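## Task

Scene 1: Take the loose end of the red network patch cord and push it into the port beneath the white label, latch clip on top, until it clicks in. The cord must have stopped moving shortly after you end the scene.

## Robot and tools

Robot: two UR7e-type arms, left_arm and right_arm, each ending in a two-finger parallel gripper with a 50 mm maximum opening and a wrist camera. The left base stands near (+0.068, +0.447, +0.035) m and the right base near (-0.018, -0.385, +0.035) m.

Frame: every pose, velocity and target uses the scene frame. Its origin is at table height midway between the nominal bases, +x points out over the table, +z points up, and the left arm is on the +y side. The gripper's fingers point along its own +z and close along its own x. end_effector_position is the point between the pads, and the fingertips sit 17.5 mm further out. A camera block sticks out about 10 cm on the gripper's -y side.

Row layout, shared by execute_actions and move: one flat list of 18 numbers covering both arms, even if only one arm moves. The order is left dx, dy, dz, rx, ry, rz, left gripper position, force_limit, speed, then the same nine for the right arm. The six pose numbers are offsets, not poses. They are measured from that arm's current Hand target along the scene axes, scaled so 1.0 equals 0.6 m or 180 degrees, with every value in [-1, 1]. rx, ry, rz form a single rotation vector, and rotation happens about the Hand target's position. To keep an arm where it is, send zeros for its six pose numbers. Repeating an offset moves the arm by that amount again.

Gripper numbers are absolute settings, not offsets. position runs from +1 (fully open, 50 mm) to about -0.65 (pads touching). To grip, send -1 and keep sending it. force_limit runs from -1 (about 20 N per pad) through 0 (102 N) to +1 (185 N). speed runs from -1 (20 mm/s) through 0 (85 mm/s) to +1 (150 mm/s). To leave a gripper unchanged, repeat the three numbers you last sent for it, because a 0 is itself a command.

execute_actions(actions, cameras): actions is a list of actions. Each action is a table of up to 15 rows, one row per 1/30 s step, and every row is counted from the pose at the start of that action. A short table holds its last row until the 15 steps are used up. An empty list returns the state and all images. cameras picks which images come back.

move(target, speed, blend, stop_force, zero, blocking, cameras): drives each gripper in a straight line toward the offset given in target. target is either one 18-number row or a list of up to 15 rows, and every row counts from the same starting Hand targets. speed is in m/s, from 0.002 to 3.6 with 0.25 as the default, and turning is capped at twice that value in rad/s. blend gives corner rounding in metres. stop_force is in N, from 3 to 120, and ends an arm's path once its wrist senses that much push against its motion. zero (default true) re-zeroes the force reading before the move. blocking=false returns after 0.5 s and cannot be combined with stop_force. A move lasts at most 10 s and does not steer around obstacles.

Other tools: wait(seconds 0 to 10) lets the scene run. stop brakes a running move. zoom_image(camera, region [x0,y0,x1,y1] in pixels, at most 504 by 504) enlarges part of the latest image. zero_wrist_force(arm) re-zeroes one wrist force sensor. read_manual returns the licence texts. finished_scene(scene) ends the scene for good.

Cameras, all 672x504: cam_head_left, cam_head_right, cam_high, cam_low, cam_left_wrist, cam_right_wrist.

Reading results: Hand target is the last commanded pose after clipping, and the next offsets count from it. The gripper can stop short of it. object_status 2 means the fingers closed onto something, which is a good grip. 3 means they reached the commanded position or met, so probably nothing is held. 0 means still moving. 1 means blocked while opening. The move: line reports how the move ended (done, off_target, moving, held, fault) and which limits acted (paced = clipped, held = steps withheld). Wrist force and torque are given in the gripper's own axes. A MOTOR HOT line means a motor is near the 85 °C brake point.

Things to avoid: letting the cord drop or slide off the table, and releasing it while it is still moving. Do not strike or jam the port, table or switch: a net force around 150 N, or joint torques at their limits (26 N m on the wrists), triggers a 10 s fault stop. Keep the two arms from colliding or gripping each other. Do not hold the arms stretched out or pushing for long, since that heats the motors. Insert slowly, using a small stop_force, keep the latch clip on top, and release only once the cord is still.

Each tool is called by a JSON object that holds its "method" and its "body", one argument or row to a line.

## Session

{"method": "execute_actions", "body": {
  "actions": []
}}

Scene clock: 0.00 s.
left_arm: end_effector_position=(+0.3102, +0.4873, +0.2067) position_measured=3 object_status=3 end_effector_quat_wxyz=(+0.485, +0.749, -0.451, +0.006) | right_arm: end_effector_position=(+0.3132, -0.4066, +0.1699) position_measured=3 object_status=3 end_effector_quat_wxyz=(+0.430, +0.726, +0.061, -0.533)
Joint positions: left_arm=[0.248 -1.574 2.12 -1.269 -2.213 -3.073] | right_arm=[3.712 -2.149 -1.745 -2.326 1.351 2.152]
Joint velocities: within noise
Joint torques (N m): no reading
Motor temperatures (°C): left_arm=[35 29 27 37 34 40] | right_arm=[31 35 30 32 30 36]
Wrist force (N): no reading
Wrist torque (N m): no reading
Wrist force, peak (N): no reading
Hand target: left_arm +0.3102, +0.4873, +0.2067; +0.485, +0.749, -0.451, +0.006 | right_arm +0.3132, -0.4066, +0.1699; +0.430, +0.726, +0.061, -0.533
Tool commands: left_gripper/position=+1.0 left_gripper/force_limit=+1.0 left_gripper/speed=+1.0 right_gripper/position=+1.0 right_gripper/force_limit=+1.0 right_gripper/speed=+1.0

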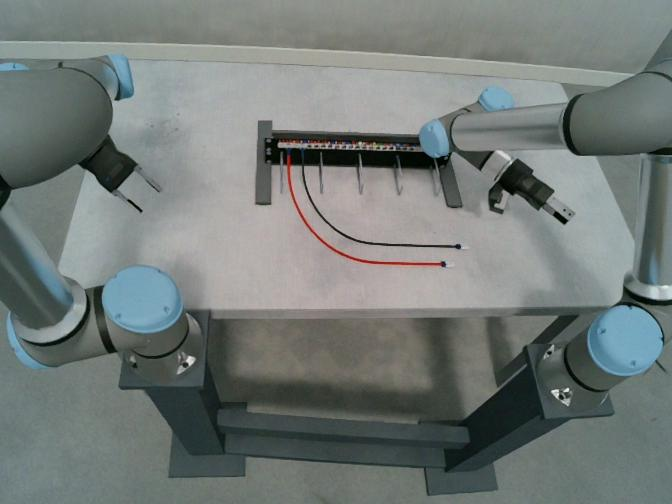

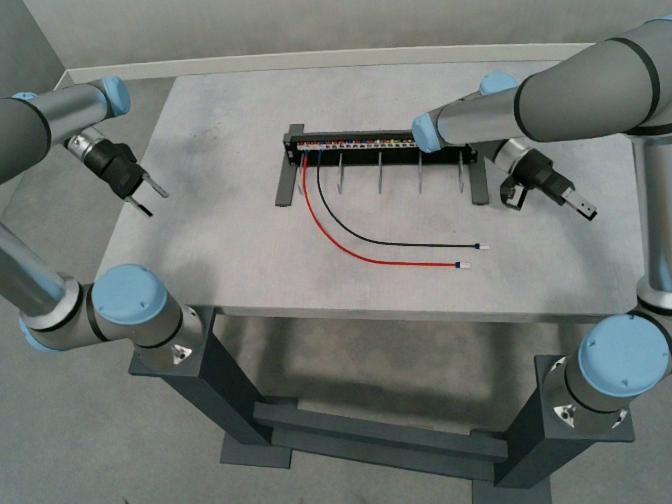

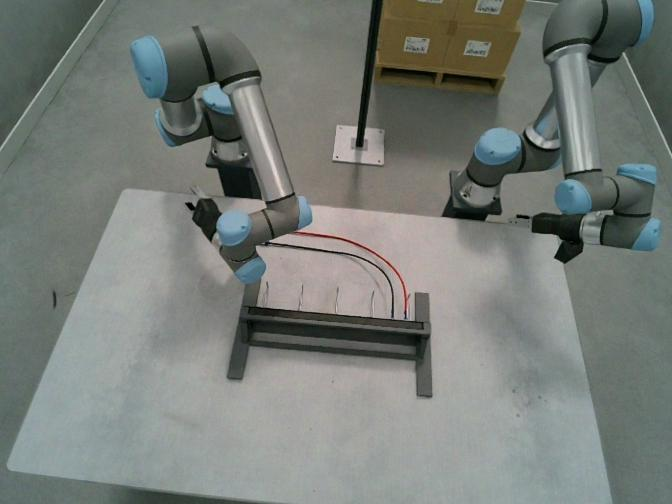

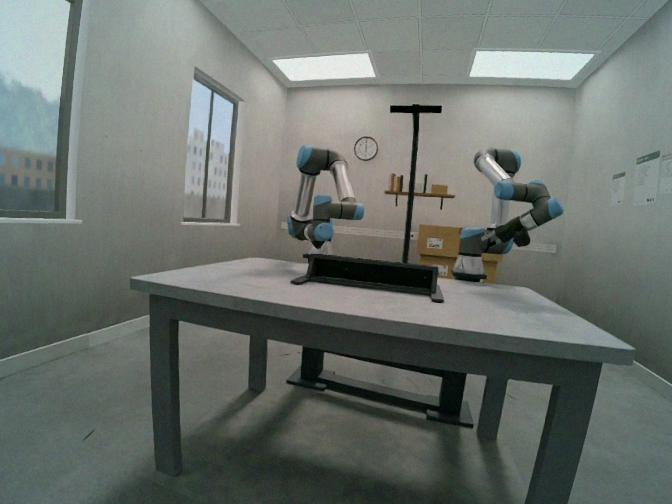

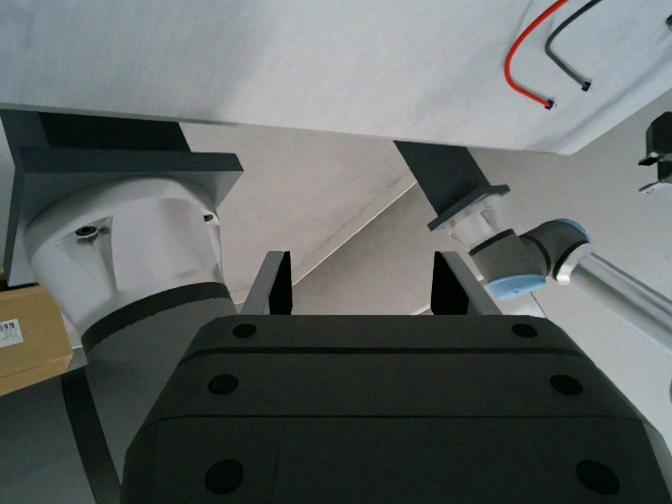

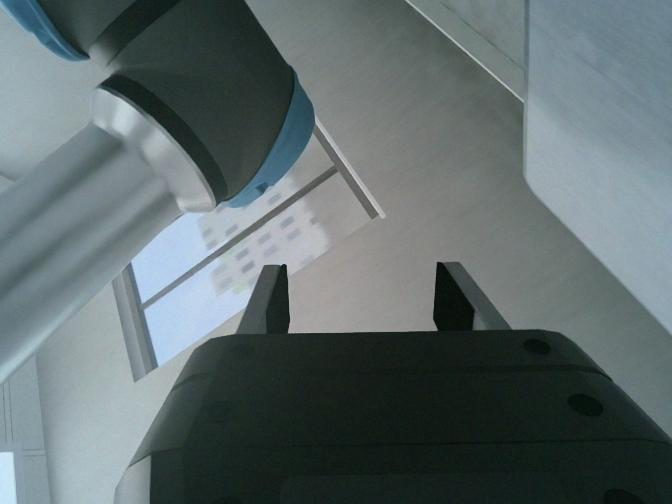

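{"method": "zoom_image", "body": {
  "camera": "cam_head_left",
  "region": [250, 110, 470, 275]
}}

{"method": "zoom_image", "body": {
  "camera": "cam_head_left",
  "region": [265, 125, 345, 175]
}}

{"method": "zoom_image", "body": {
  "camera": "cam_head_right",
  "region": [280, 125, 420, 165]
}}

{"method": "zoom_image", "body": {
  "camera": "cam_head_right",
  "region": [440, 235, 500, 275]
}}

Scaled by 2.291.

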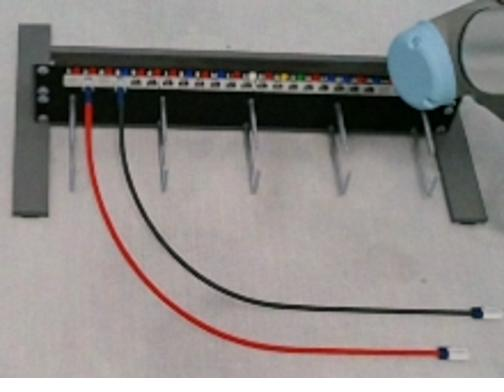

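Scaled by 6.300.

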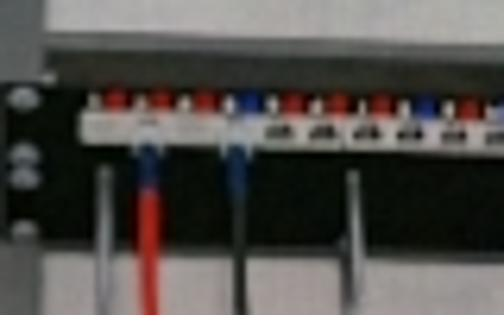

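Scaled by 3.600.

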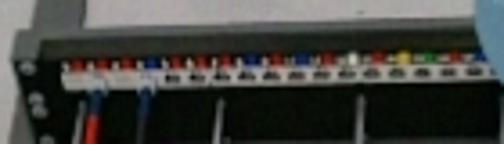

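Scaled by 8.400.

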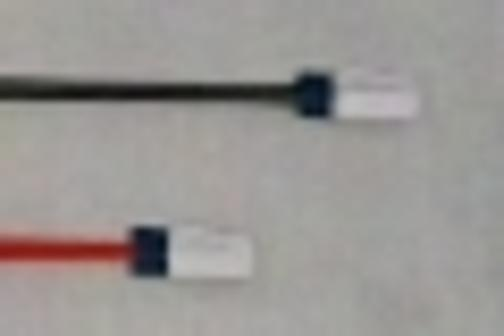

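{"method": "move", "body": {
  "target": [
    [0,0,0,0,0,0,1,1,1,-0.0553,0.394,0.1336,0.3019,-0.3742,-0.0428,1,1,1]
  ],
  "speed": 0.35,
  "cameras": ["all"]
}}

Scene clock: 62.10 s.
left_arm: end_effector_position=(+0.3102, +0.4873, +0.2067) position_measured=3 object_status=3 end_effector_quat_wxyz=(+0.485, +0.749, -0.451, +0.006) | right_arm: end_effector_position=(+0.2800, -0.1703, +0.2500) position_measured=3 object_status=3 end_effector_quat_wxyz=(+0.000, +1.000, +0.000, +0.000)
Joint positions: left_arm=[0.248 -1.574 2.12 -1.269 -2.213 -3.073] | right_arm=[4.165 -1.237 -2.135 -1.34 1.572 2.565]
Joint torques (N m): left_arm=[0.21 -19.92 -18.95 -0.67 -1.2 -0.25] | right_arm=[13.5 16.18 18.95 4.65 -2.87 2.49]
Wrist force (N): left_arm=[0.0 0.2 0.1] | right_arm=[-1.4 -1.6 1.6]
Wrist torque (N m): left_arm=[0.03 -0.01 -0.01] | right_arm=[-0.27 0.27 0.05]
Wrist force, peak (N): left_arm=[0.3 0.5 -0.2] | right_arm=[-1.6 -1.8 1.6]
Hand target: left_arm +0.3102, +0.4873, +0.2067; +0.485, +0.749, -0.451, +0.006 | right_arm +0.2800, -0.1702, +0.2500; +0.000, +1.000, +0.000, +0.000
Off the commanded pose: left_arm 0.000 m, 0 deg | right_arm 0.000 m, 0 deg.
move: done
camera_calibration:
cam_right_wrist: T_world_to_cam=[[0.99987, -0.0127005, 0.00991164, -0.274265], [-0.0153131, -0.940377, 0.339788, -0.226209], [0.00500522, -0.339896, -0.94045, 0.303401], [0, 0, 0, 1]] pos_world=[0.269247, -0.11308, 0.364915]

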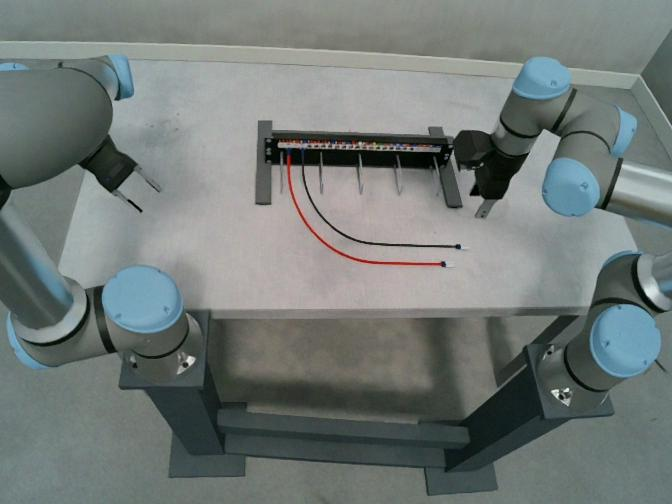

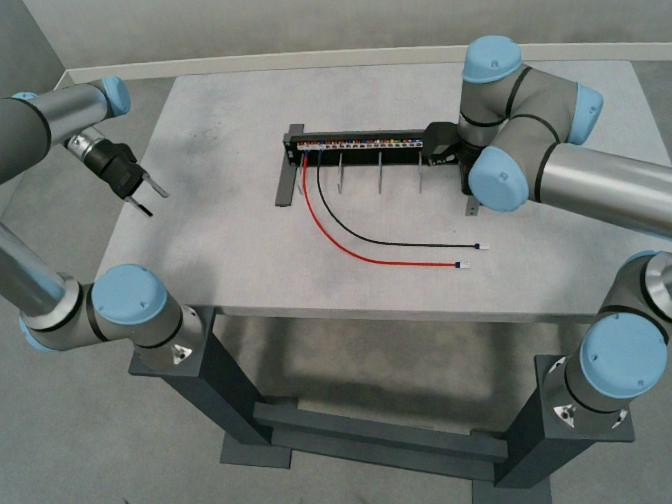

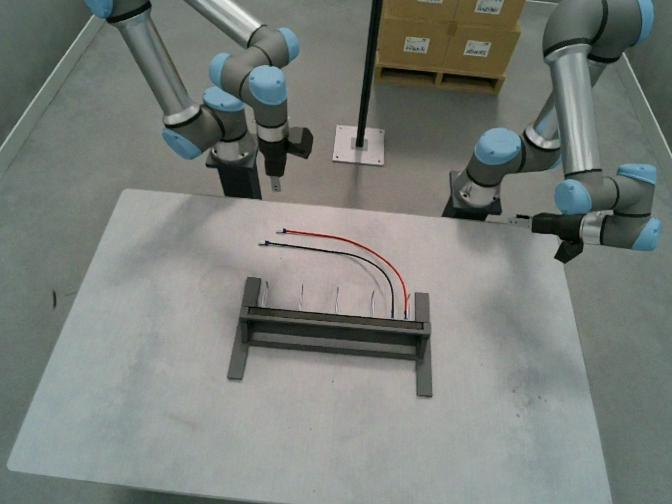

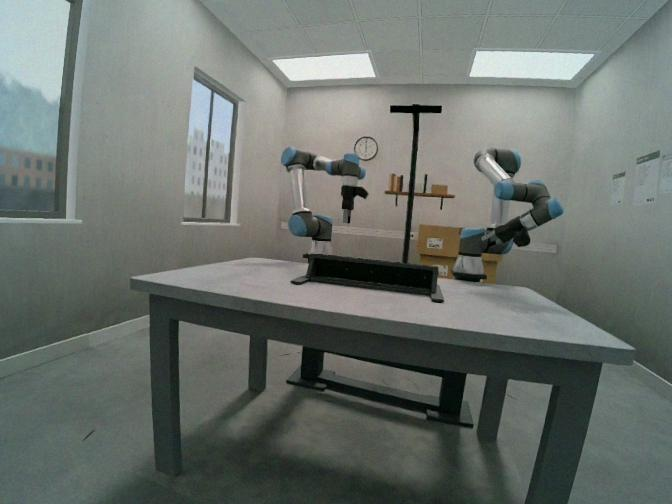

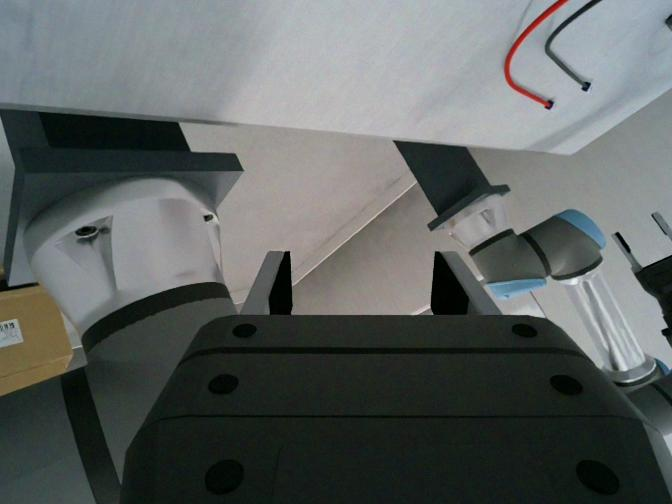

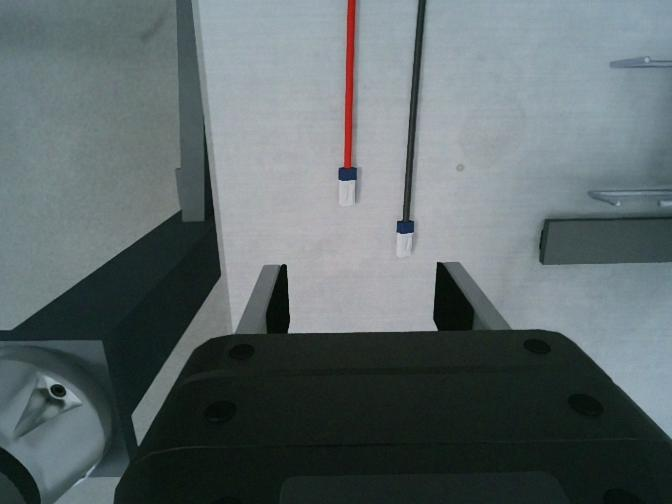

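{"method": "zoom_image", "body": {
  "camera": "cam_right_wrist",
  "region": [310, 150, 430, 270]
}}

{"method": "zoom_image", "body": {
  "camera": "cam_head_left",
  "region": [340, 130, 460, 190]
}}

{"method": "zoom_image", "body": {
  "camera": "cam_head_right",
  "region": [340, 125, 440, 175]
}}

{"method": "zoom_image", "body": {
  "camera": "cam_high",
  "region": [230, 220, 430, 340]
}}

Scaled by 4.200.

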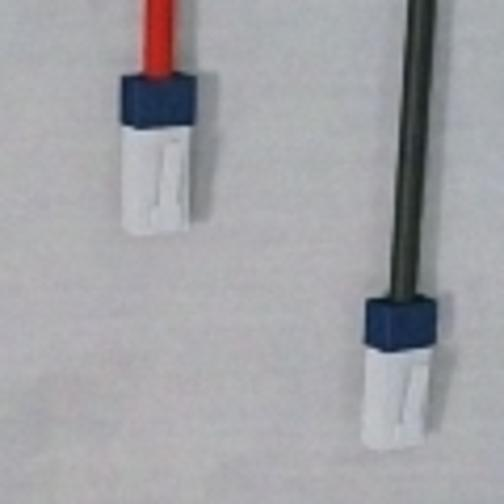

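Scaled by 4.200.

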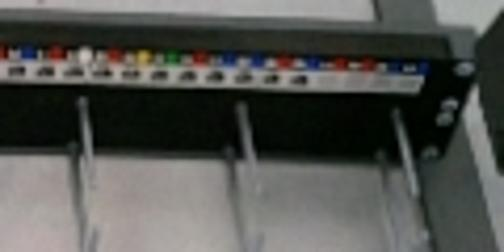

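Scaled by 5.040.

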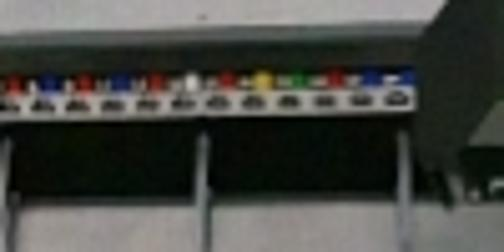

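Scaled by 2.520.

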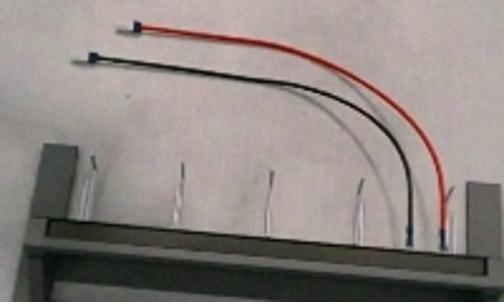

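{"method": "move", "body": {
  "target": [
    [0,0,0,0,0,0,1,1,1,0.0053,-0.0008,-0.3,0,0,0,1,1,1]
  ],
  "speed": 0.3,
  "cameras": ["cam_right_wrist","cam_low"]
}}

{"method": "zoom_image", "body": {
  "camera": "cam_right_wrist",
  "region": [250, 120, 470, 340]
}}

Scene clock: 90.87 s.
left_arm: end_effector_position=(+0.3102, +0.4873, +0.2067) position_measured=3 object_status=3 end_effector_quat_wxyz=(+0.485, +0.749, -0.451, +0.006) | right_arm: end_effector_position=(+0.2831, -0.1708, +0.0701) position_measured=3 object_status=3 end_effector_quat_wxyz=(+0.000, +1.000, +0.000, +0.000)
Joint positions: left_arm=[0.248 -1.574 2.12 -1.269 -2.213 -3.073] | right_arm=[4.156 -1.533 -2.451 -0.728 1.572 2.557]
Joint torques (N m): left_arm=[0.58 -20.05 -18.61 -0.69 -1.13 -0.3] | right_arm=[-11.39 6.04 11.49 4.49 2.72 -2.78]
Wrist force (N): left_arm=[-0.2 0.3 0.0] | right_arm=[-1.1 -1.1 1.7]
Wrist torque (N m): left_arm=[0.05 0.03 -0.01] | right_arm=[-0.15 0.28 0.24]
Wrist force, peak (N): left_arm=[-0.1 0.7 0.1] | right_arm=[-1.6 -1.1 3.2]
Hand target: left_arm +0.3102, +0.4873, +0.2067; +0.485, +0.749, -0.451, +0.006 | right_arm +0.2832, -0.1707, +0.0700; +0.000, +1.000, +0.000, +0.000
Off the commanded pose: left_arm 0.000 m, 0 deg | right_arm 0.000 m, 0 deg.
move: done
camera_calibration:
cam_right_wrist: T_world_to_cam=[[0.999867, -0.0126942, 0.0102275, -0.275744], [-0.0154145, -0.940377, 0.339783, -0.165379], [0.0053044, -0.339896, -0.940448, 0.133979], [0, 0, 0, 1]] pos_world=[0.272447, -0.11348, 0.185014]
Images, in order (width x height): cam_low 672x504, cam_right_wrist 672x504.

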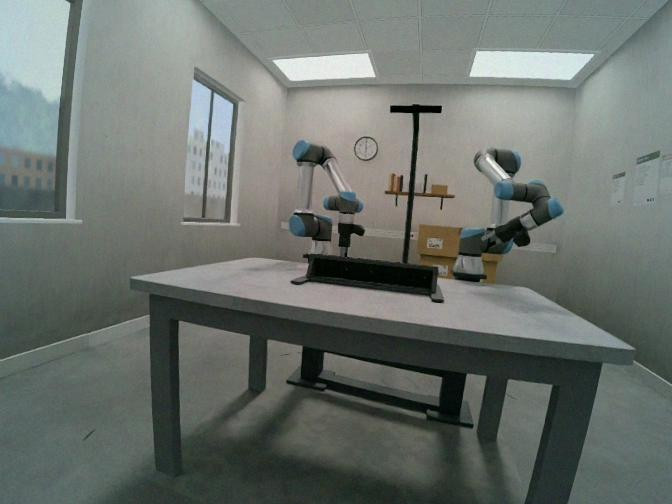

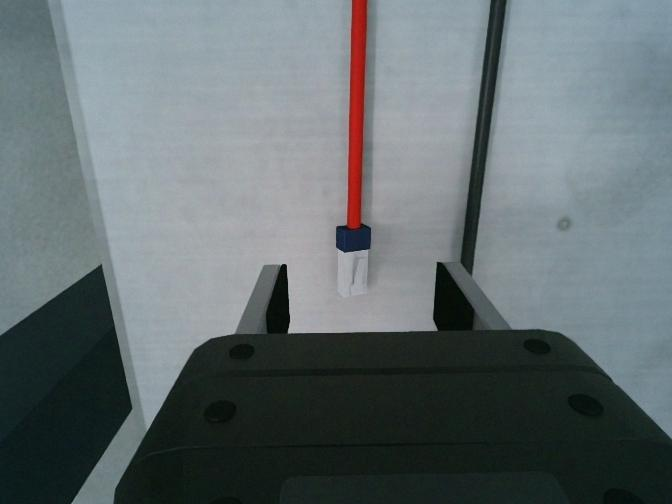

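Scaled by 2.291.

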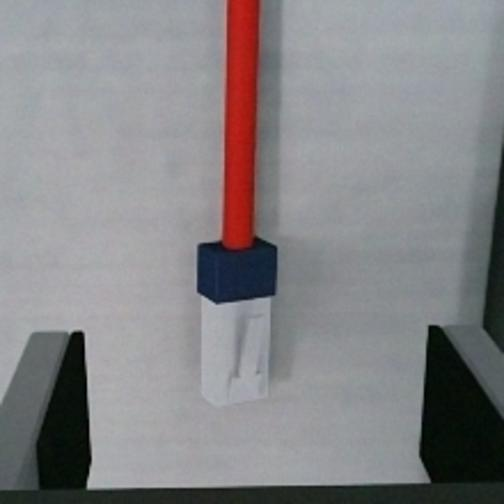

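{"method": "zoom_image", "body": {
  "camera": "cam_right_wrist",
  "region": [325, 215, 385, 305]
}}

Scaled by 5.600.

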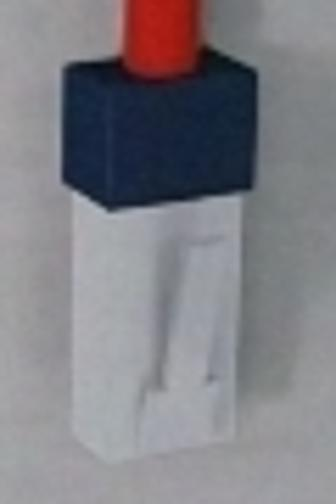

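{"method": "move", "body": {
  "target": [
    [0,0,0,0,0,0,1,1,1,0.001,-0.002,-0.065,0,0,0,1,1,1],
    [0,0,0,0,0,0,1,1,1,0.001,-0.002,-0.0855,0,0,0,1,1,1]
  ],
  "speed": [0.08,0.02],
  "stop_force": 6,
  "cameras": ["cam_right_wrist"]
}}

{"method": "zoom_image", "body": {
  "camera": "cam_right_wrist",
  "region": [250, 220, 470, 340]
}}

Scene clock: 161.93 s.
left_arm: end_effector_position=(+0.3102, +0.4873, +0.2067) position_measured=3 object_status=3 end_effector_quat_wxyz=(+0.485, +0.749, -0.451, +0.006) | right_arm: end_effector_position=(+0.2838, -0.1719, +0.0187) position_measured=3 object_status=3 end_effector_quat_wxyz=(+0.000, +1.000, +0.000, +0.000)
Joint positions: left_arm=[0.248 -1.574 2.12 -1.269 -2.213 -3.073] | right_arm=[4.153 -1.692 -2.505 -0.515 1.572 2.554]
Joint torques (N m): left_arm=[-0.36 -21.6 -18.59 -0.6 -1 -0.33] | right_arm=[-10.43 10.47 8.09 4.72 -1.47 -2.94]
Wrist force (N): left_arm=[-0.1 0.2 -0.2] | right_arm=[-1.4 -1.3 1.6]
Wrist torque (N m): left_arm=[0.03 0.02 0.00] | right_arm=[-0.21 0.30 0.23]
Wrist force, peak (N): left_arm=[-0.2 0.6 0.2] | right_arm=[-1.3 -1.6 2.0]
Hand target: left_arm +0.3102, +0.4873, +0.2067; +0.485, +0.749, -0.451, +0.006 | right_arm +0.2838, -0.1719, +0.0187; +0.000, +1.000, +0.000, +0.000
Off the commanded pose: left_arm 0.000 m, 0 deg | right_arm 0.000 m, 0 deg.
move: done
camera_calibration:
cam_right_wrist: T_world_to_cam=[[0.999867, -0.0126951, 0.0102263, -0.275833], [-0.0154145, -0.940409, 0.339695, -0.149025], [0.00530443, -0.339807, -0.94048, 0.0852433], [0, 0, 0, 1]] pos_world=[0.273047, -0.11468, 0.133613]
Images, in order (width x height): cam_right_wrist 672x504.

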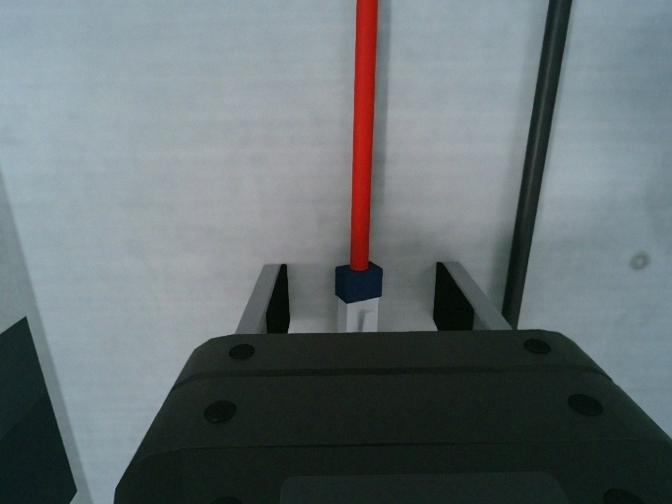

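Scaled by 2.291.

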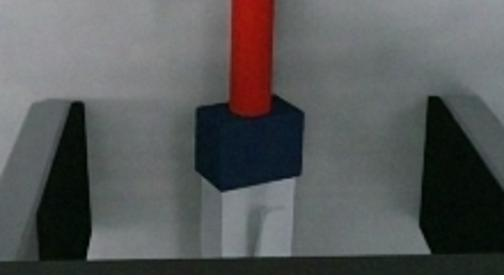

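{"method": "execute_actions", "body": {
  "actions": [
    [[0,0,0,0,0,0,1,1,1,0,0,0,0,0,0,-1,-0.4,-1]],
    [[0,0,0,0,0,0,1,1,1,0,0,0,0,0,0,-1,-0.4,-1]],
    [[0,0,0,0,0,0,1,1,1,0,0,0,0,0,0,-1,-0.4,-1]],
    [[0,0,0,0,0,0,1,1,1,0,0,0,0,0,0,-1,-0.4,-1]]
  ],
  "cameras": ["cam_right_wrist"]
}}

{"method": "zoom_image", "body": {
  "camera": "cam_right_wrist",
  "region": [300, 220, 420, 340]
}}

Scene clock: 170.93 s.
left_arm: end_effector_position=(+0.3102, +0.4873, +0.2067) position_measured=3 object_status=3 end_effector_quat_wxyz=(+0.485, +0.749, -0.451, +0.006) | right_arm: end_effector_position=(+0.2838, -0.1719, +0.0187) position_measured=190 object_status=2 end_effector_quat_wxyz=(+0.000, +1.000, +0.000, +0.000)
Joint positions: left_arm=[0.248 -1.574 2.12 -1.269 -2.213 -3.073] | right_arm=[4.153 -1.692 -2.505 -0.515 1.572 2.554]
Joint torques (N m): left_arm=[-0.58 -20.48 -19.3 -0.64 -1 -0.11] | right_arm=[-10.98 11.53 8.55 4.35 -0.66 -2.86]
Wrist force (N): left_arm=[-0.1 0.3 -0.3] | right_arm=[-1.3 -1.0 1.6]
Wrist torque (N m): left_arm=[0.04 0.02 0.00] | right_arm=[-0.17 0.29 0.23]
Wrist force, peak (N): left_arm=[-0.4 0.4 -0.5] | right_arm=[-1.4 -1.2 2.0]
Hand target: left_arm +0.3102, +0.4873, +0.2067; +0.485, +0.749, -0.451, +0.006 | right_arm +0.2838, -0.1719, +0.0187; +0.000, +1.000, +0.000, +0.000
Off the commanded pose: left_arm 0.000 m, 0 deg | right_arm 0.000 m, 0 deg.
Step readings (end_effector_position of left_arm | right_arm):
0: (+0.3102, +0.4873, +0.2067) | (+0.2838, -0.1719, +0.0187)
1: (+0.3102, +0.4873, +0.2067) | (+0.2838, -0.1719, +0.0187)
2: (+0.3102, +0.4873, +0.2067) | (+0.2838, -0.1719, +0.0187)
4: (+0.3102, +0.4873, +0.2067) | (+0.2838, -0.1719, +0.0187)
8: (+0.3102, +0.4873, +0.2067) | (+0.2838, -0.1719, +0.0187)
15: (+0.3102, +0.4873, +0.2067) | (+0.2838, -0.1719, +0.0187)
16: (+0.3102, +0.4873, +0.2067) | (+0.2838, -0.1719, +0.0187)
17: (+0.3102, +0.4873, +0.2067) | (+0.2838, -0.1719, +0.0187)
19: (+0.3102, +0.4873, +0.2067) | (+0.2838, -0.1719, +0.0187)
23: (+0.3102, +0.4873, +0.2067) | (+0.2838, -0.1719, +0.0187)
30: (+0.3102, +0.4873, +0.2067) | (+0.2838, -0.1719, +0.0187)
31: (+0.3102, +0.4873, +0.2067) | (+0.2838, -0.1719, +0.0187)
32: (+0.3102, +0.4873, +0.2067) | (+0.2838, -0.1719, +0.0187)
34: (+0.3102, +0.4873, +0.2067) | (+0.2838, -0.1719, +0.0187)
38: (+0.3102, +0.4873, +0.2067) | (+0.2838, -0.1719, +0.0187)
45: (+0.3102, +0.4873, +0.2067) | (+0.2838, -0.1719, +0.0187)
46: (+0.3102, +0.4873, +0.2067) | (+0.2838, -0.1719, +0.0187)
47: (+0.3102, +0.4873, +0.2067) | (+0.2838, -0.1719, +0.0187)
49: (+0.3102, +0.4873, +0.2067) | (+0.2838, -0.1719, +0.0187)
53: (+0.3102, +0.4873, +0.2067) | (+0.2838, -0.1719, +0.0187)
60: (+0.3102, +0.4873, +0.2067) | (+0.2838, -0.1719, +0.0187)
camera_calibration:
cam_right_wrist: T_world_to_cam=[[0.999867, -0.0126951, 0.0102263, -0.275833], [-0.0154145, -0.940409, 0.339695, -0.149025], [0.00530443, -0.339807, -0.94048, 0.0852433], [0, 0, 0, 1]] pos_world=[0.273047, -0.11468, 0.133613]
Images, in order (width x height): cam_right_wrist 672x504.

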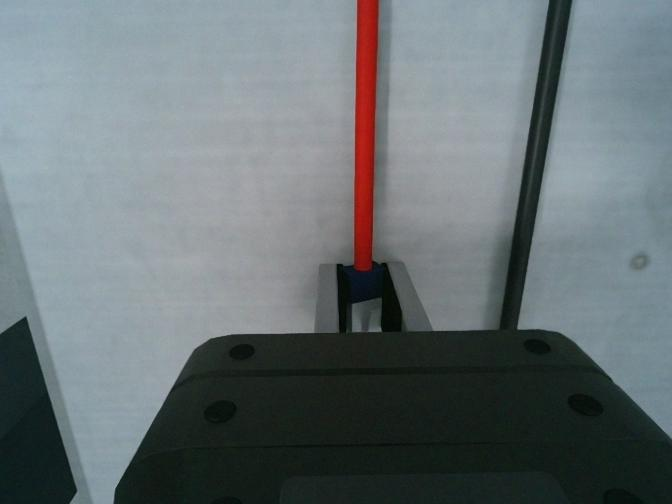

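Scaled by 4.200.

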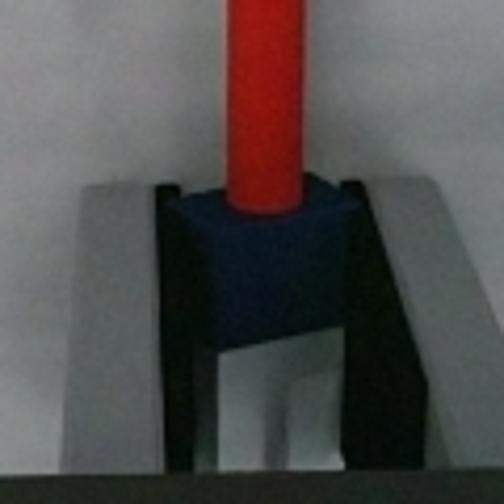

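{"method": "zoom_image", "body": {
  "camera": "cam_right_wrist",
  "region": [335, 250, 405, 335]
}}

Scaled by 5.929.

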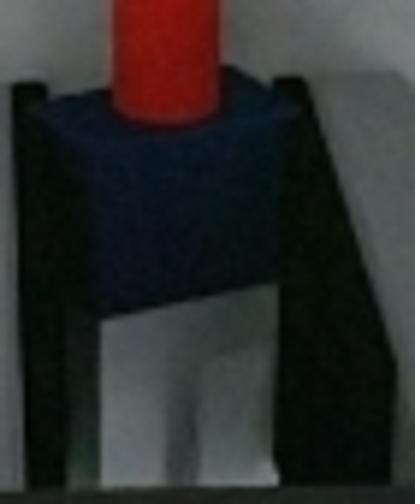

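{"method": "execute_actions", "body": {
  "actions": [
    [[0,0,0,0,0,0,1,1,1,0,0,0,0,0,0,-0.12,-0.4,-1]]
  ]
}}

{"method": "move", "body": {
  "target": [
    [0,0,0,0,0,0,1,1,1,0.0045,0,0.01,0,0.05,0,-0.12,-0.4,-1],
    [0,0,0,0,0,0,1,1,1,0.0097,0,0.0117,0,0.0944,0,-0.12,-0.4,-1]
  ],
  "speed": 0.1,
  "cameras": ["cam_right_wrist"]
}}

{"method": "zoom_image", "body": {
  "camera": "cam_right_wrist",
  "region": [300, 220, 420, 340]
}}

Scene clock: 233.20 s.
left_arm: end_effector_position=(+0.3102, +0.4873, +0.2067) position_measured=3 object_status=3 end_effector_quat_wxyz=(+0.485, +0.749, -0.451, +0.006) | right_arm: end_effector_position=(+0.2838, -0.1719, +0.0187) position_measured=171 object_status=3 end_effector_quat_wxyz=(+0.000, +1.000, +0.000, +0.000)
Joint positions: left_arm=[0.248 -1.574 2.12 -1.269 -2.213 -3.073] | right_arm=[4.153 -1.692 -2.505 -0.515 1.572 2.554]
Joint torques (N m): left_arm=[-0.5 -20.48 -19.77 -0.87 -0.98 -0.47] | right_arm=[-10.42 9.11 7.71 4.04 -0.49 -2.66]
Wrist force (N): left_arm=[0.1 0.3 -0.1] | right_arm=[-1.3 -1.2 1.7]
Wrist torque (N m): left_arm=[0.05 -0.02 0.00] | right_arm=[-0.19 0.28 0.23]
Wrist force, peak (N): left_arm=[-0.3 0.3 -0.5] | right_arm=[-1.5 -1.2 1.8]
Hand target: left_arm +0.3102, +0.4873, +0.2067; +0.485, +0.749, -0.451, +0.006 | right_arm +0.2838, -0.1719, +0.0187; +0.000, +1.000, +0.000, +0.000
Off the commanded pose: left_arm 0.000 m, 0 deg | right_arm 0.000 m, 0 deg.
Step readings (end_effector_position of left_arm | right_arm):
0: (+0.3102, +0.4873, +0.2067) | (+0.2838, -0.1719, +0.0187)
1: (+0.3102, +0.4873, +0.2067) | (+0.2838, -0.1719, +0.0187)
2: (+0.3102, +0.4873, +0.2067) | (+0.2838, -0.1719, +0.0187)
4: (+0.3102, +0.4873, +0.2067) | (+0.2838, -0.1719, +0.0187)
8: (+0.3102, +0.4873, +0.2067) | (+0.2838, -0.1719, +0.0187)
15: (+0.3102, +0.4873, +0.2067) | (+0.2838, -0.1719, +0.0187)

Scene clock: 235.63 s.
left_arm: end_effector_position=(+0.3102, +0.4873, +0.2067) position_measured=3 object_status=3 end_effector_quat_wxyz=(+0.485, +0.749, -0.451, +0.006) | right_arm: end_effector_position=(+0.2896, -0.1719, +0.0257) position_measured=171 object_status=3 end_effector_quat_wxyz=(+0.000, +0.989, +0.000, -0.148)
Joint positions: left_arm=[0.248 -1.574 2.12 -1.269 -2.213 -3.073] | right_arm=[3.986 -1.787 -2.302 -0.83 1.786 2.364]
Joint torques (N m): left_arm=[-0.97 -19.52 -18.48 -0.78 -1 -0.27] | right_arm=[-10.48 16.65 22.91 0.89 2.9 -2.86]
Wrist force (N): left_arm=[-0.2 0.1 0.0] | right_arm=[-0.6 -0.7 1.5]
Wrist torque (N m): left_arm=[0.01 0.02 0.00] | right_arm=[-0.11 0.14 0.24]
Wrist force, peak (N): left_arm=[-0.3 0.6 0.1] | right_arm=[-1.3 -1.1 1.9]
Hand target: left_arm +0.3102, +0.4873, +0.2067; +0.485, +0.749, -0.451, +0.006 | right_arm +0.2896, -0.1719, +0.0257; +0.000, +0.989, +0.000, -0.148
Off the commanded pose: left_arm 0.000 m, 0 deg | right_arm 0.000 m, 0 deg.
move: done
camera_calibration:
cam_right_wrist: T_world_to_cam=[[0.959268, -0.0126953, -0.282213, -0.262396], [0.0844542, -0.940416, 0.329372, -0.179999], [-0.269579, -0.33979, -0.901038, 0.170473], [0, 0, 0, 1]] pos_world=[0.312865, -0.11468, 0.138838]
Images, in order (width x height): cam_right_wrist 672x504.

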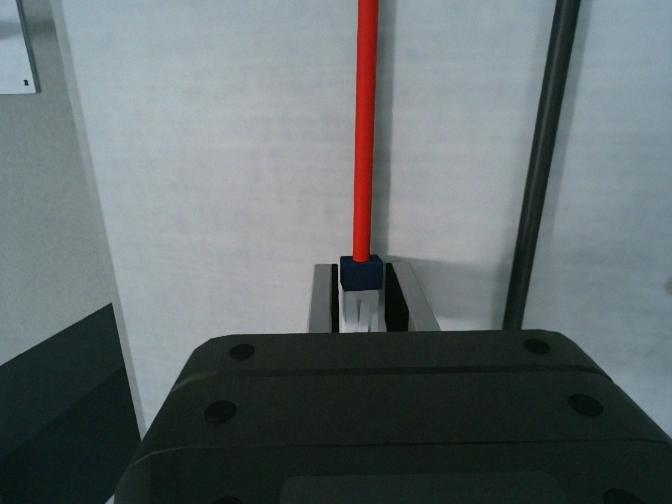

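Scaled by 4.200.

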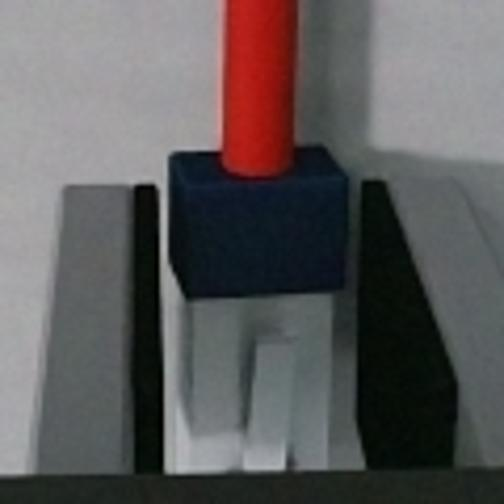

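{"method": "move", "body": {
  "target": [
    [0,0,0,0,0,0,1,1,1,-0.0027,0,-0.0088,0,0,0,-0.12,-0.4,-1]
  ],
  "speed": 0.008,
  "stop_force": 3.5,
  "cameras": ["cam_right_wrist"]
}}

{"method": "zoom_image", "body": {
  "camera": "cam_right_wrist",
  "region": [300, 220, 420, 340]
}}

Scene clock: 244.20 s.
left_arm: end_effector_position=(+0.3102, +0.4873, +0.2067) position_measured=3 object_status=3 end_effector_quat_wxyz=(+0.485, +0.749, -0.451, +0.006) | right_arm: end_effector_position=(+0.2883, -0.1719, +0.0217) position_measured=171 object_status=3 end_effector_quat_wxyz=(+0.000, +0.989, +0.000, -0.148)
Joint positions: left_arm=[0.248 -1.574 2.12 -1.269 -2.213 -3.073] | right_arm=[3.988 -1.795 -2.308 -0.815 1.786 2.366]
Joint torques (N m): left_arm=[-0.44 -20.74 -19.51 -0.76 -1.01 -0.23] | right_arm=[-11.86 28.04 21.38 0.26 -1.78 -2.23]
Wrist force (N): left_arm=[0.0 0.2 0.2] | right_arm=[-0.6 -0.9 -2.5]
Wrist torque (N m): left_arm=[0.03 0.00 0.00] | right_arm=[-0.11 0.17 0.06]
Wrist force, peak (N): left_arm=[0.0 0.6 0.1] | right_arm=[-13.1 9.3 -33.1]
Hand target: left_arm +0.3102, +0.4873, +0.2067; +0.485, +0.749, -0.451, +0.006 | right_arm +0.2883, -0.1719, +0.0217; +0.000, +0.989, +0.000, -0.148 (not the last commanded pose)
Off the commanded pose: left_arm 0.000 m, 0 deg | right_arm 0.001 m, 0 deg.
move: contact (right_arm)
camera_calibration:
cam_right_wrist: T_world_to_cam=[[0.959174, -0.0127099, -0.28253, -0.262331], [0.0845505, -0.940414, 0.329351, -0.178575], [-0.269881, -0.339793, -0.900947, 0.166538], [0, 0, 0, 1]] pos_world=[0.311665, -0.11468, 0.134739]
Images, in order (width x height): cam_right_wrist 672x504.

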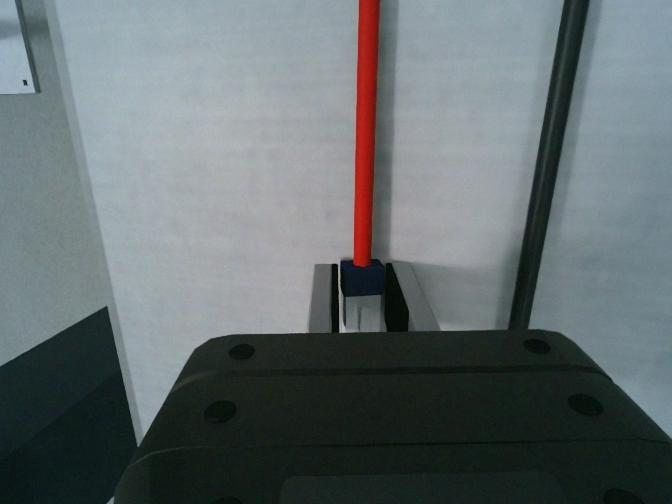

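Scaled by 4.200.

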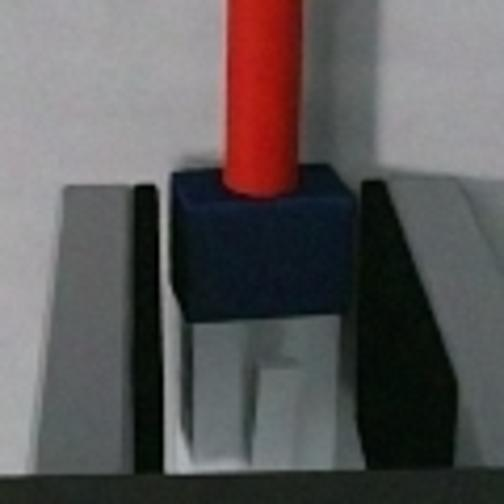

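{"method": "execute_actions", "body": {
  "actions": [
    [[0,0,0,0,0,0,1,1,1,0,0,0.001,0,0,0,-0.12,-0.4,-1]],
    [[0,0,0,0,0,0,1,1,1,0,0,0,0,0,0,-1,-0.4,-1]],
    [[0,0,0,0,0,0,1,1,1,0,0,0,0,0,0,-1,-0.4,-1]]
  ],
  "cameras": ["cam_right_wrist"]
}}

{"method": "zoom_image", "body": {
  "camera": "cam_right_wrist",
  "region": [300, 220, 420, 340]
}}

Scene clock: 254.27 s.
left_arm: end_effector_position=(+0.3102, +0.4873, +0.2067) position_measured=3 object_status=3 end_effector_quat_wxyz=(+0.485, +0.749, -0.451, +0.006) | right_arm: end_effector_position=(+0.2883, -0.1719, +0.0223) position_measured=195 object_status=2 end_effector_quat_wxyz=(+0.000, +0.989, +0.000, -0.148)
Joint positions: left_arm=[0.248 -1.574 2.12 -1.269 -2.213 -3.073] | right_arm=[3.988 -1.794 -2.307 -0.817 1.786 2.366]
Joint torques (N m): left_arm=[-1.05 -20.87 -19.03 -0.86 -1.03 -0.23] | right_arm=[-10.25 30.36 24.1 0.49 -2.32 -2.25]
Wrist force (N): left_arm=[0.0 0.4 0.0] | right_arm=[-0.2 -1.0 1.1]
Wrist torque (N m): left_arm=[0.07 0.00 0.00] | right_arm=[-0.15 0.07 0.07]
Wrist force, peak (N): left_arm=[-0.2 0.7 -0.1] | right_arm=[-0.7 -1.6 -2.3]
Hand target: left_arm +0.3102, +0.4873, +0.2067; +0.485, +0.749, -0.451, +0.006 | right_arm +0.2883, -0.1719, +0.0223; +0.000, +0.989, +0.000, -0.148
Off the commanded pose: left_arm 0.000 m, 0 deg | right_arm 0.000 m, 0 deg.
Step readings (end_effector_position of left_arm | right_arm):
0: (+0.3102, +0.4873, +0.2067) | (+0.2883, -0.1719, +0.0217)
1: (+0.3102, +0.4873, +0.2067) | (+0.2883, -0.1719, +0.0217)
2: (+0.3102, +0.4873, +0.2067) | (+0.2884, -0.1719, +0.0217)
4: (+0.3102, +0.4873, +0.2067) | (+0.2884, -0.1719, +0.0219)
8: (+0.3102, +0.4873, +0.2067) | (+0.2883, -0.1719, +0.0222)
15: (+0.3102, +0.4873, +0.2067) | (+0.2883, -0.1719, +0.0223)
16: (+0.3102, +0.4873, +0.2067) | (+0.2883, -0.1719, +0.0223)
17: (+0.3102, +0.4873, +0.2067) | (+0.2883, -0.1719, +0.0223)
19: (+0.3102, +0.4873, +0.2067) | (+0.2883, -0.1719, +0.0223)
23: (+0.3102, +0.4873, +0.2067) | (+0.2883, -0.1719, +0.0223)
30: (+0.3102, +0.4873, +0.2067) | (+0.2883, -0.1719, +0.0223)
31: (+0.3102, +0.4873, +0.2067) | (+0.2883, -0.1719, +0.0223)
32: (+0.3102, +0.4873, +0.2067) | (+0.2883, -0.1719, +0.0223)
34: (+0.3102, +0.4873, +0.2067) | (+0.2883, -0.1719, +0.0223)
38: (+0.3102, +0.4873, +0.2067) | (+0.2883, -0.1719, +0.0223)
45: (+0.3102, +0.4873, +0.2067) | (+0.2883, -0.1719, +0.0223)
camera_calibration:
cam_right_wrist: T_world_to_cam=[[0.9592, -0.0126781, -0.282443, -0.262178], [0.084552, -0.940412, 0.329358, -0.178774], [-0.269788, -0.339802, -0.900971, 0.167052], [0, 0, 0, 1]] pos_world=[0.311665, -0.11468, 0.135339]
Images, in order (width x height): cam_right_wrist 672x504.

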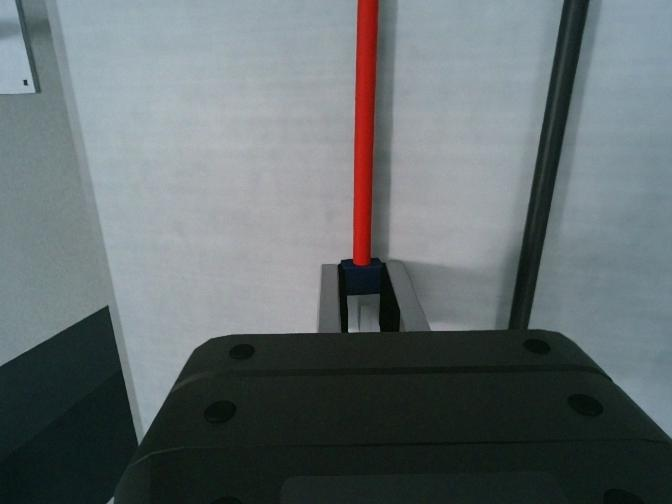

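Scaled by 4.200.

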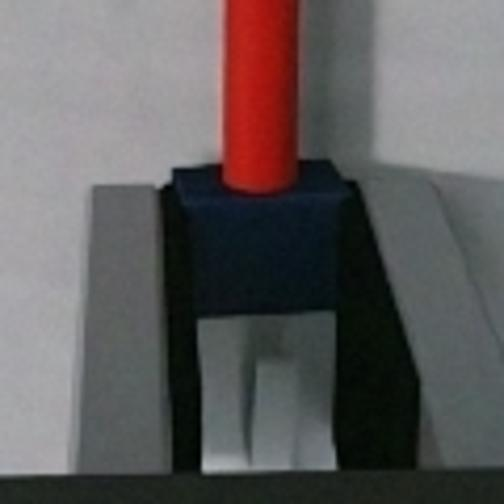

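{"method": "move", "body": {
  "target": [
    [0,0,0,0,0,0,1,1,1,0.0,0,0.1,0,0,0,-1,-0.4,-1],
    [0,0,0,0,0,0,1,1,1,0.2362,0.3148,0.2295,0.0742,-0.0742,0.496,-1,-0.4,-1]
  ],
  "speed": 0.3,
  "blend": 0.03,
  "cameras": ["all"]
}}

{"method": "zoom_image", "body": {
  "camera": "cam_right_wrist",
  "region": [200, 0, 520, 240]
}}

Scene clock: 289.80 s.
left_arm: end_effector_position=(+0.3102, +0.4873, +0.2067) position_measured=3 object_status=3 end_effector_quat_wxyz=(+0.485, +0.749, -0.451, +0.006) | right_arm: end_effector_position=(+0.4300, +0.0169, +0.1600) position_measured=195 object_status=2 end_effector_quat_wxyz=(+0.000, +0.707, +0.707, +0.000)
Joint positions: left_arm=[0.248 -1.574 2.12 -1.269 -2.213 -3.073] | right_arm=[4.124 -1.903 -1.715 -1.095 1.571 0.955]
Joint torques (N m): left_arm=[-1.03 -20.41 -19.12 -0.9 -0.95 -0.12] | right_arm=[-12.13 28.09 30.23 0.95 2.71 -2.8]
Wrist force (N): left_arm=[0.0 0.5 0.1] | right_arm=[-1.5 -1.3 1.2]
Wrist torque (N m): left_arm=[0.08 0.00 0.00] | right_arm=[-0.27 0.31 0.27]
Wrist force, peak (N): left_arm=[0.1 0.6 0.0] | right_arm=[-0.1 -0.8 3.2]
Hand target: left_arm +0.3102, +0.4873, +0.2067; +0.485, +0.749, -0.451, +0.006 | right_arm +0.4301, +0.0169, +0.1600; +0.000, +0.707, +0.707, +0.000
Off the commanded pose: left_arm 0.000 m, 0 deg | right_arm 0.000 m, 0 deg.
move: done
camera_calibration:
cam_right_wrist: T_world_to_cam=[[0.0130049, 0.99986, 0.010549, -0.0138931], [0.940373, -0.015816, 0.339778, -0.443864], [0.339897, 0.00550115, -0.940446, 0.131801], [0, 0, 0, 1]] pos_world=[0.37278, 0.00614596, 0.274913]

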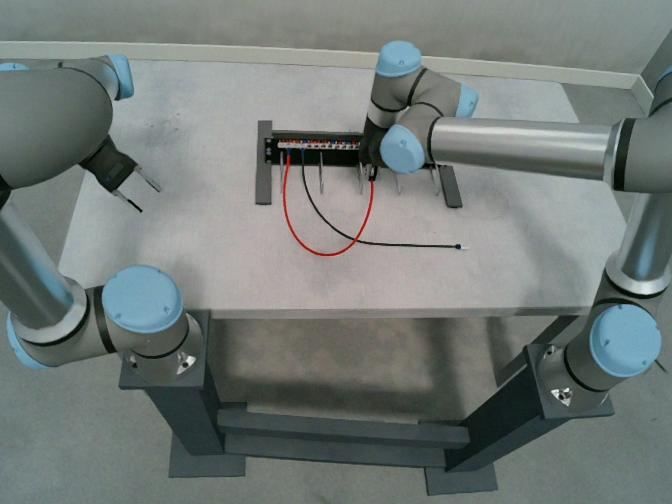

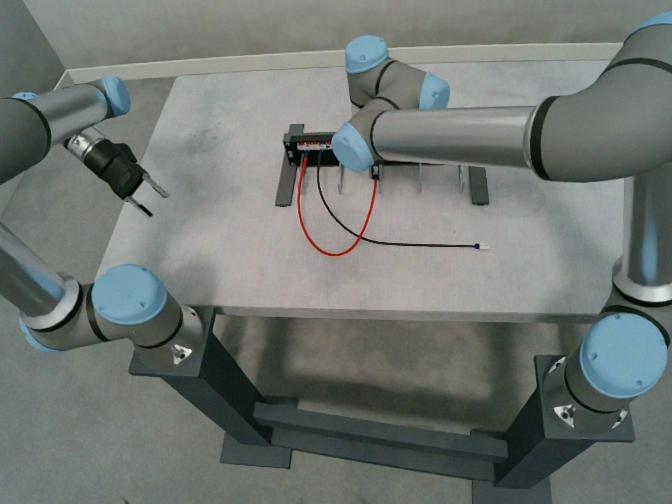

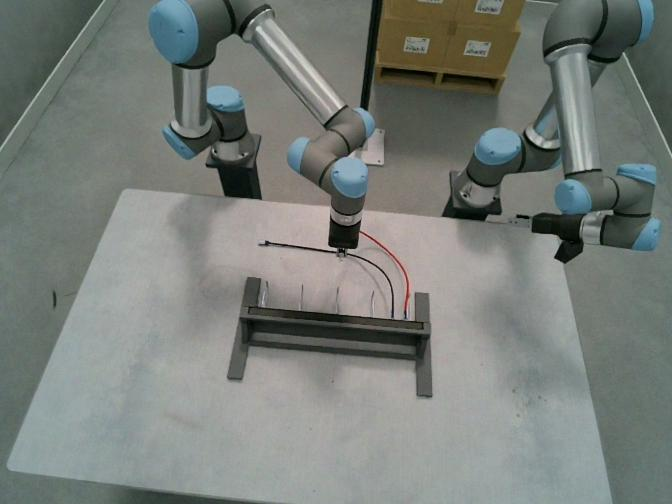

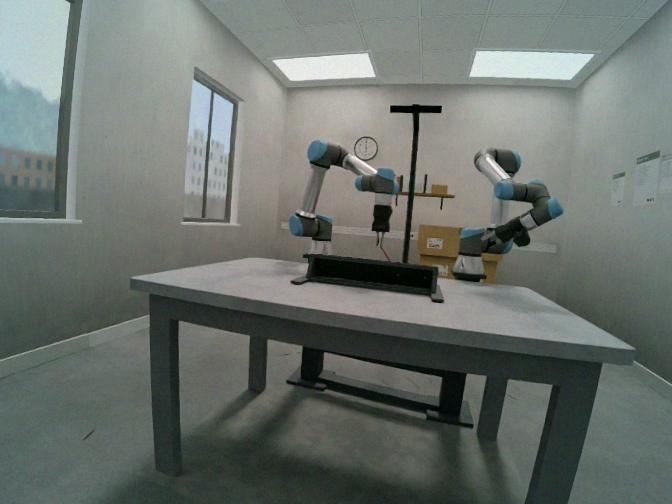

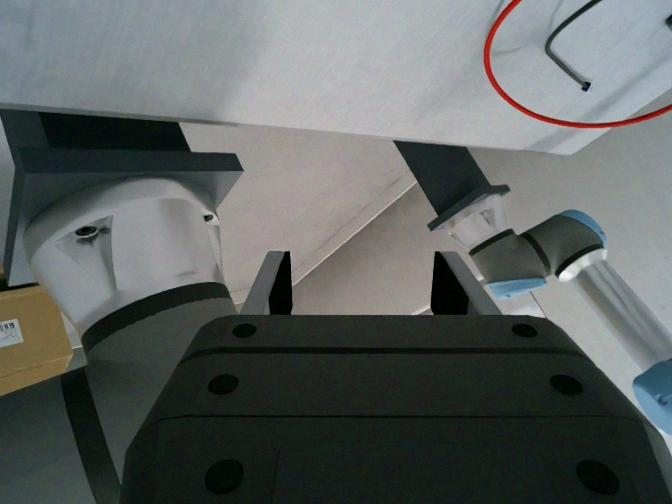

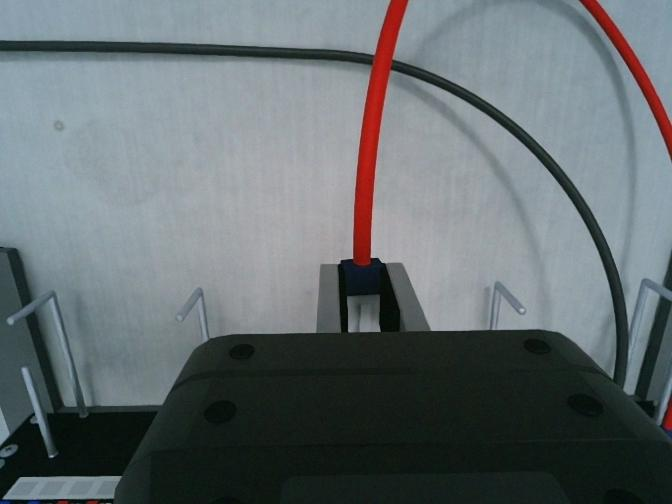

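Scaled by 1.575.

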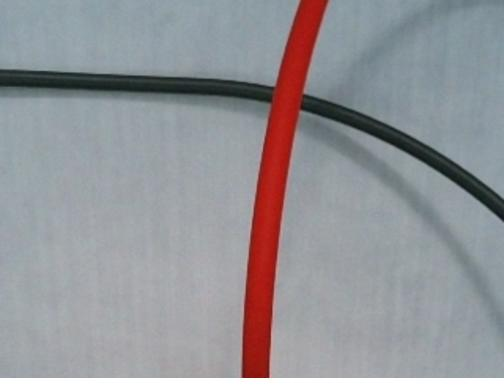

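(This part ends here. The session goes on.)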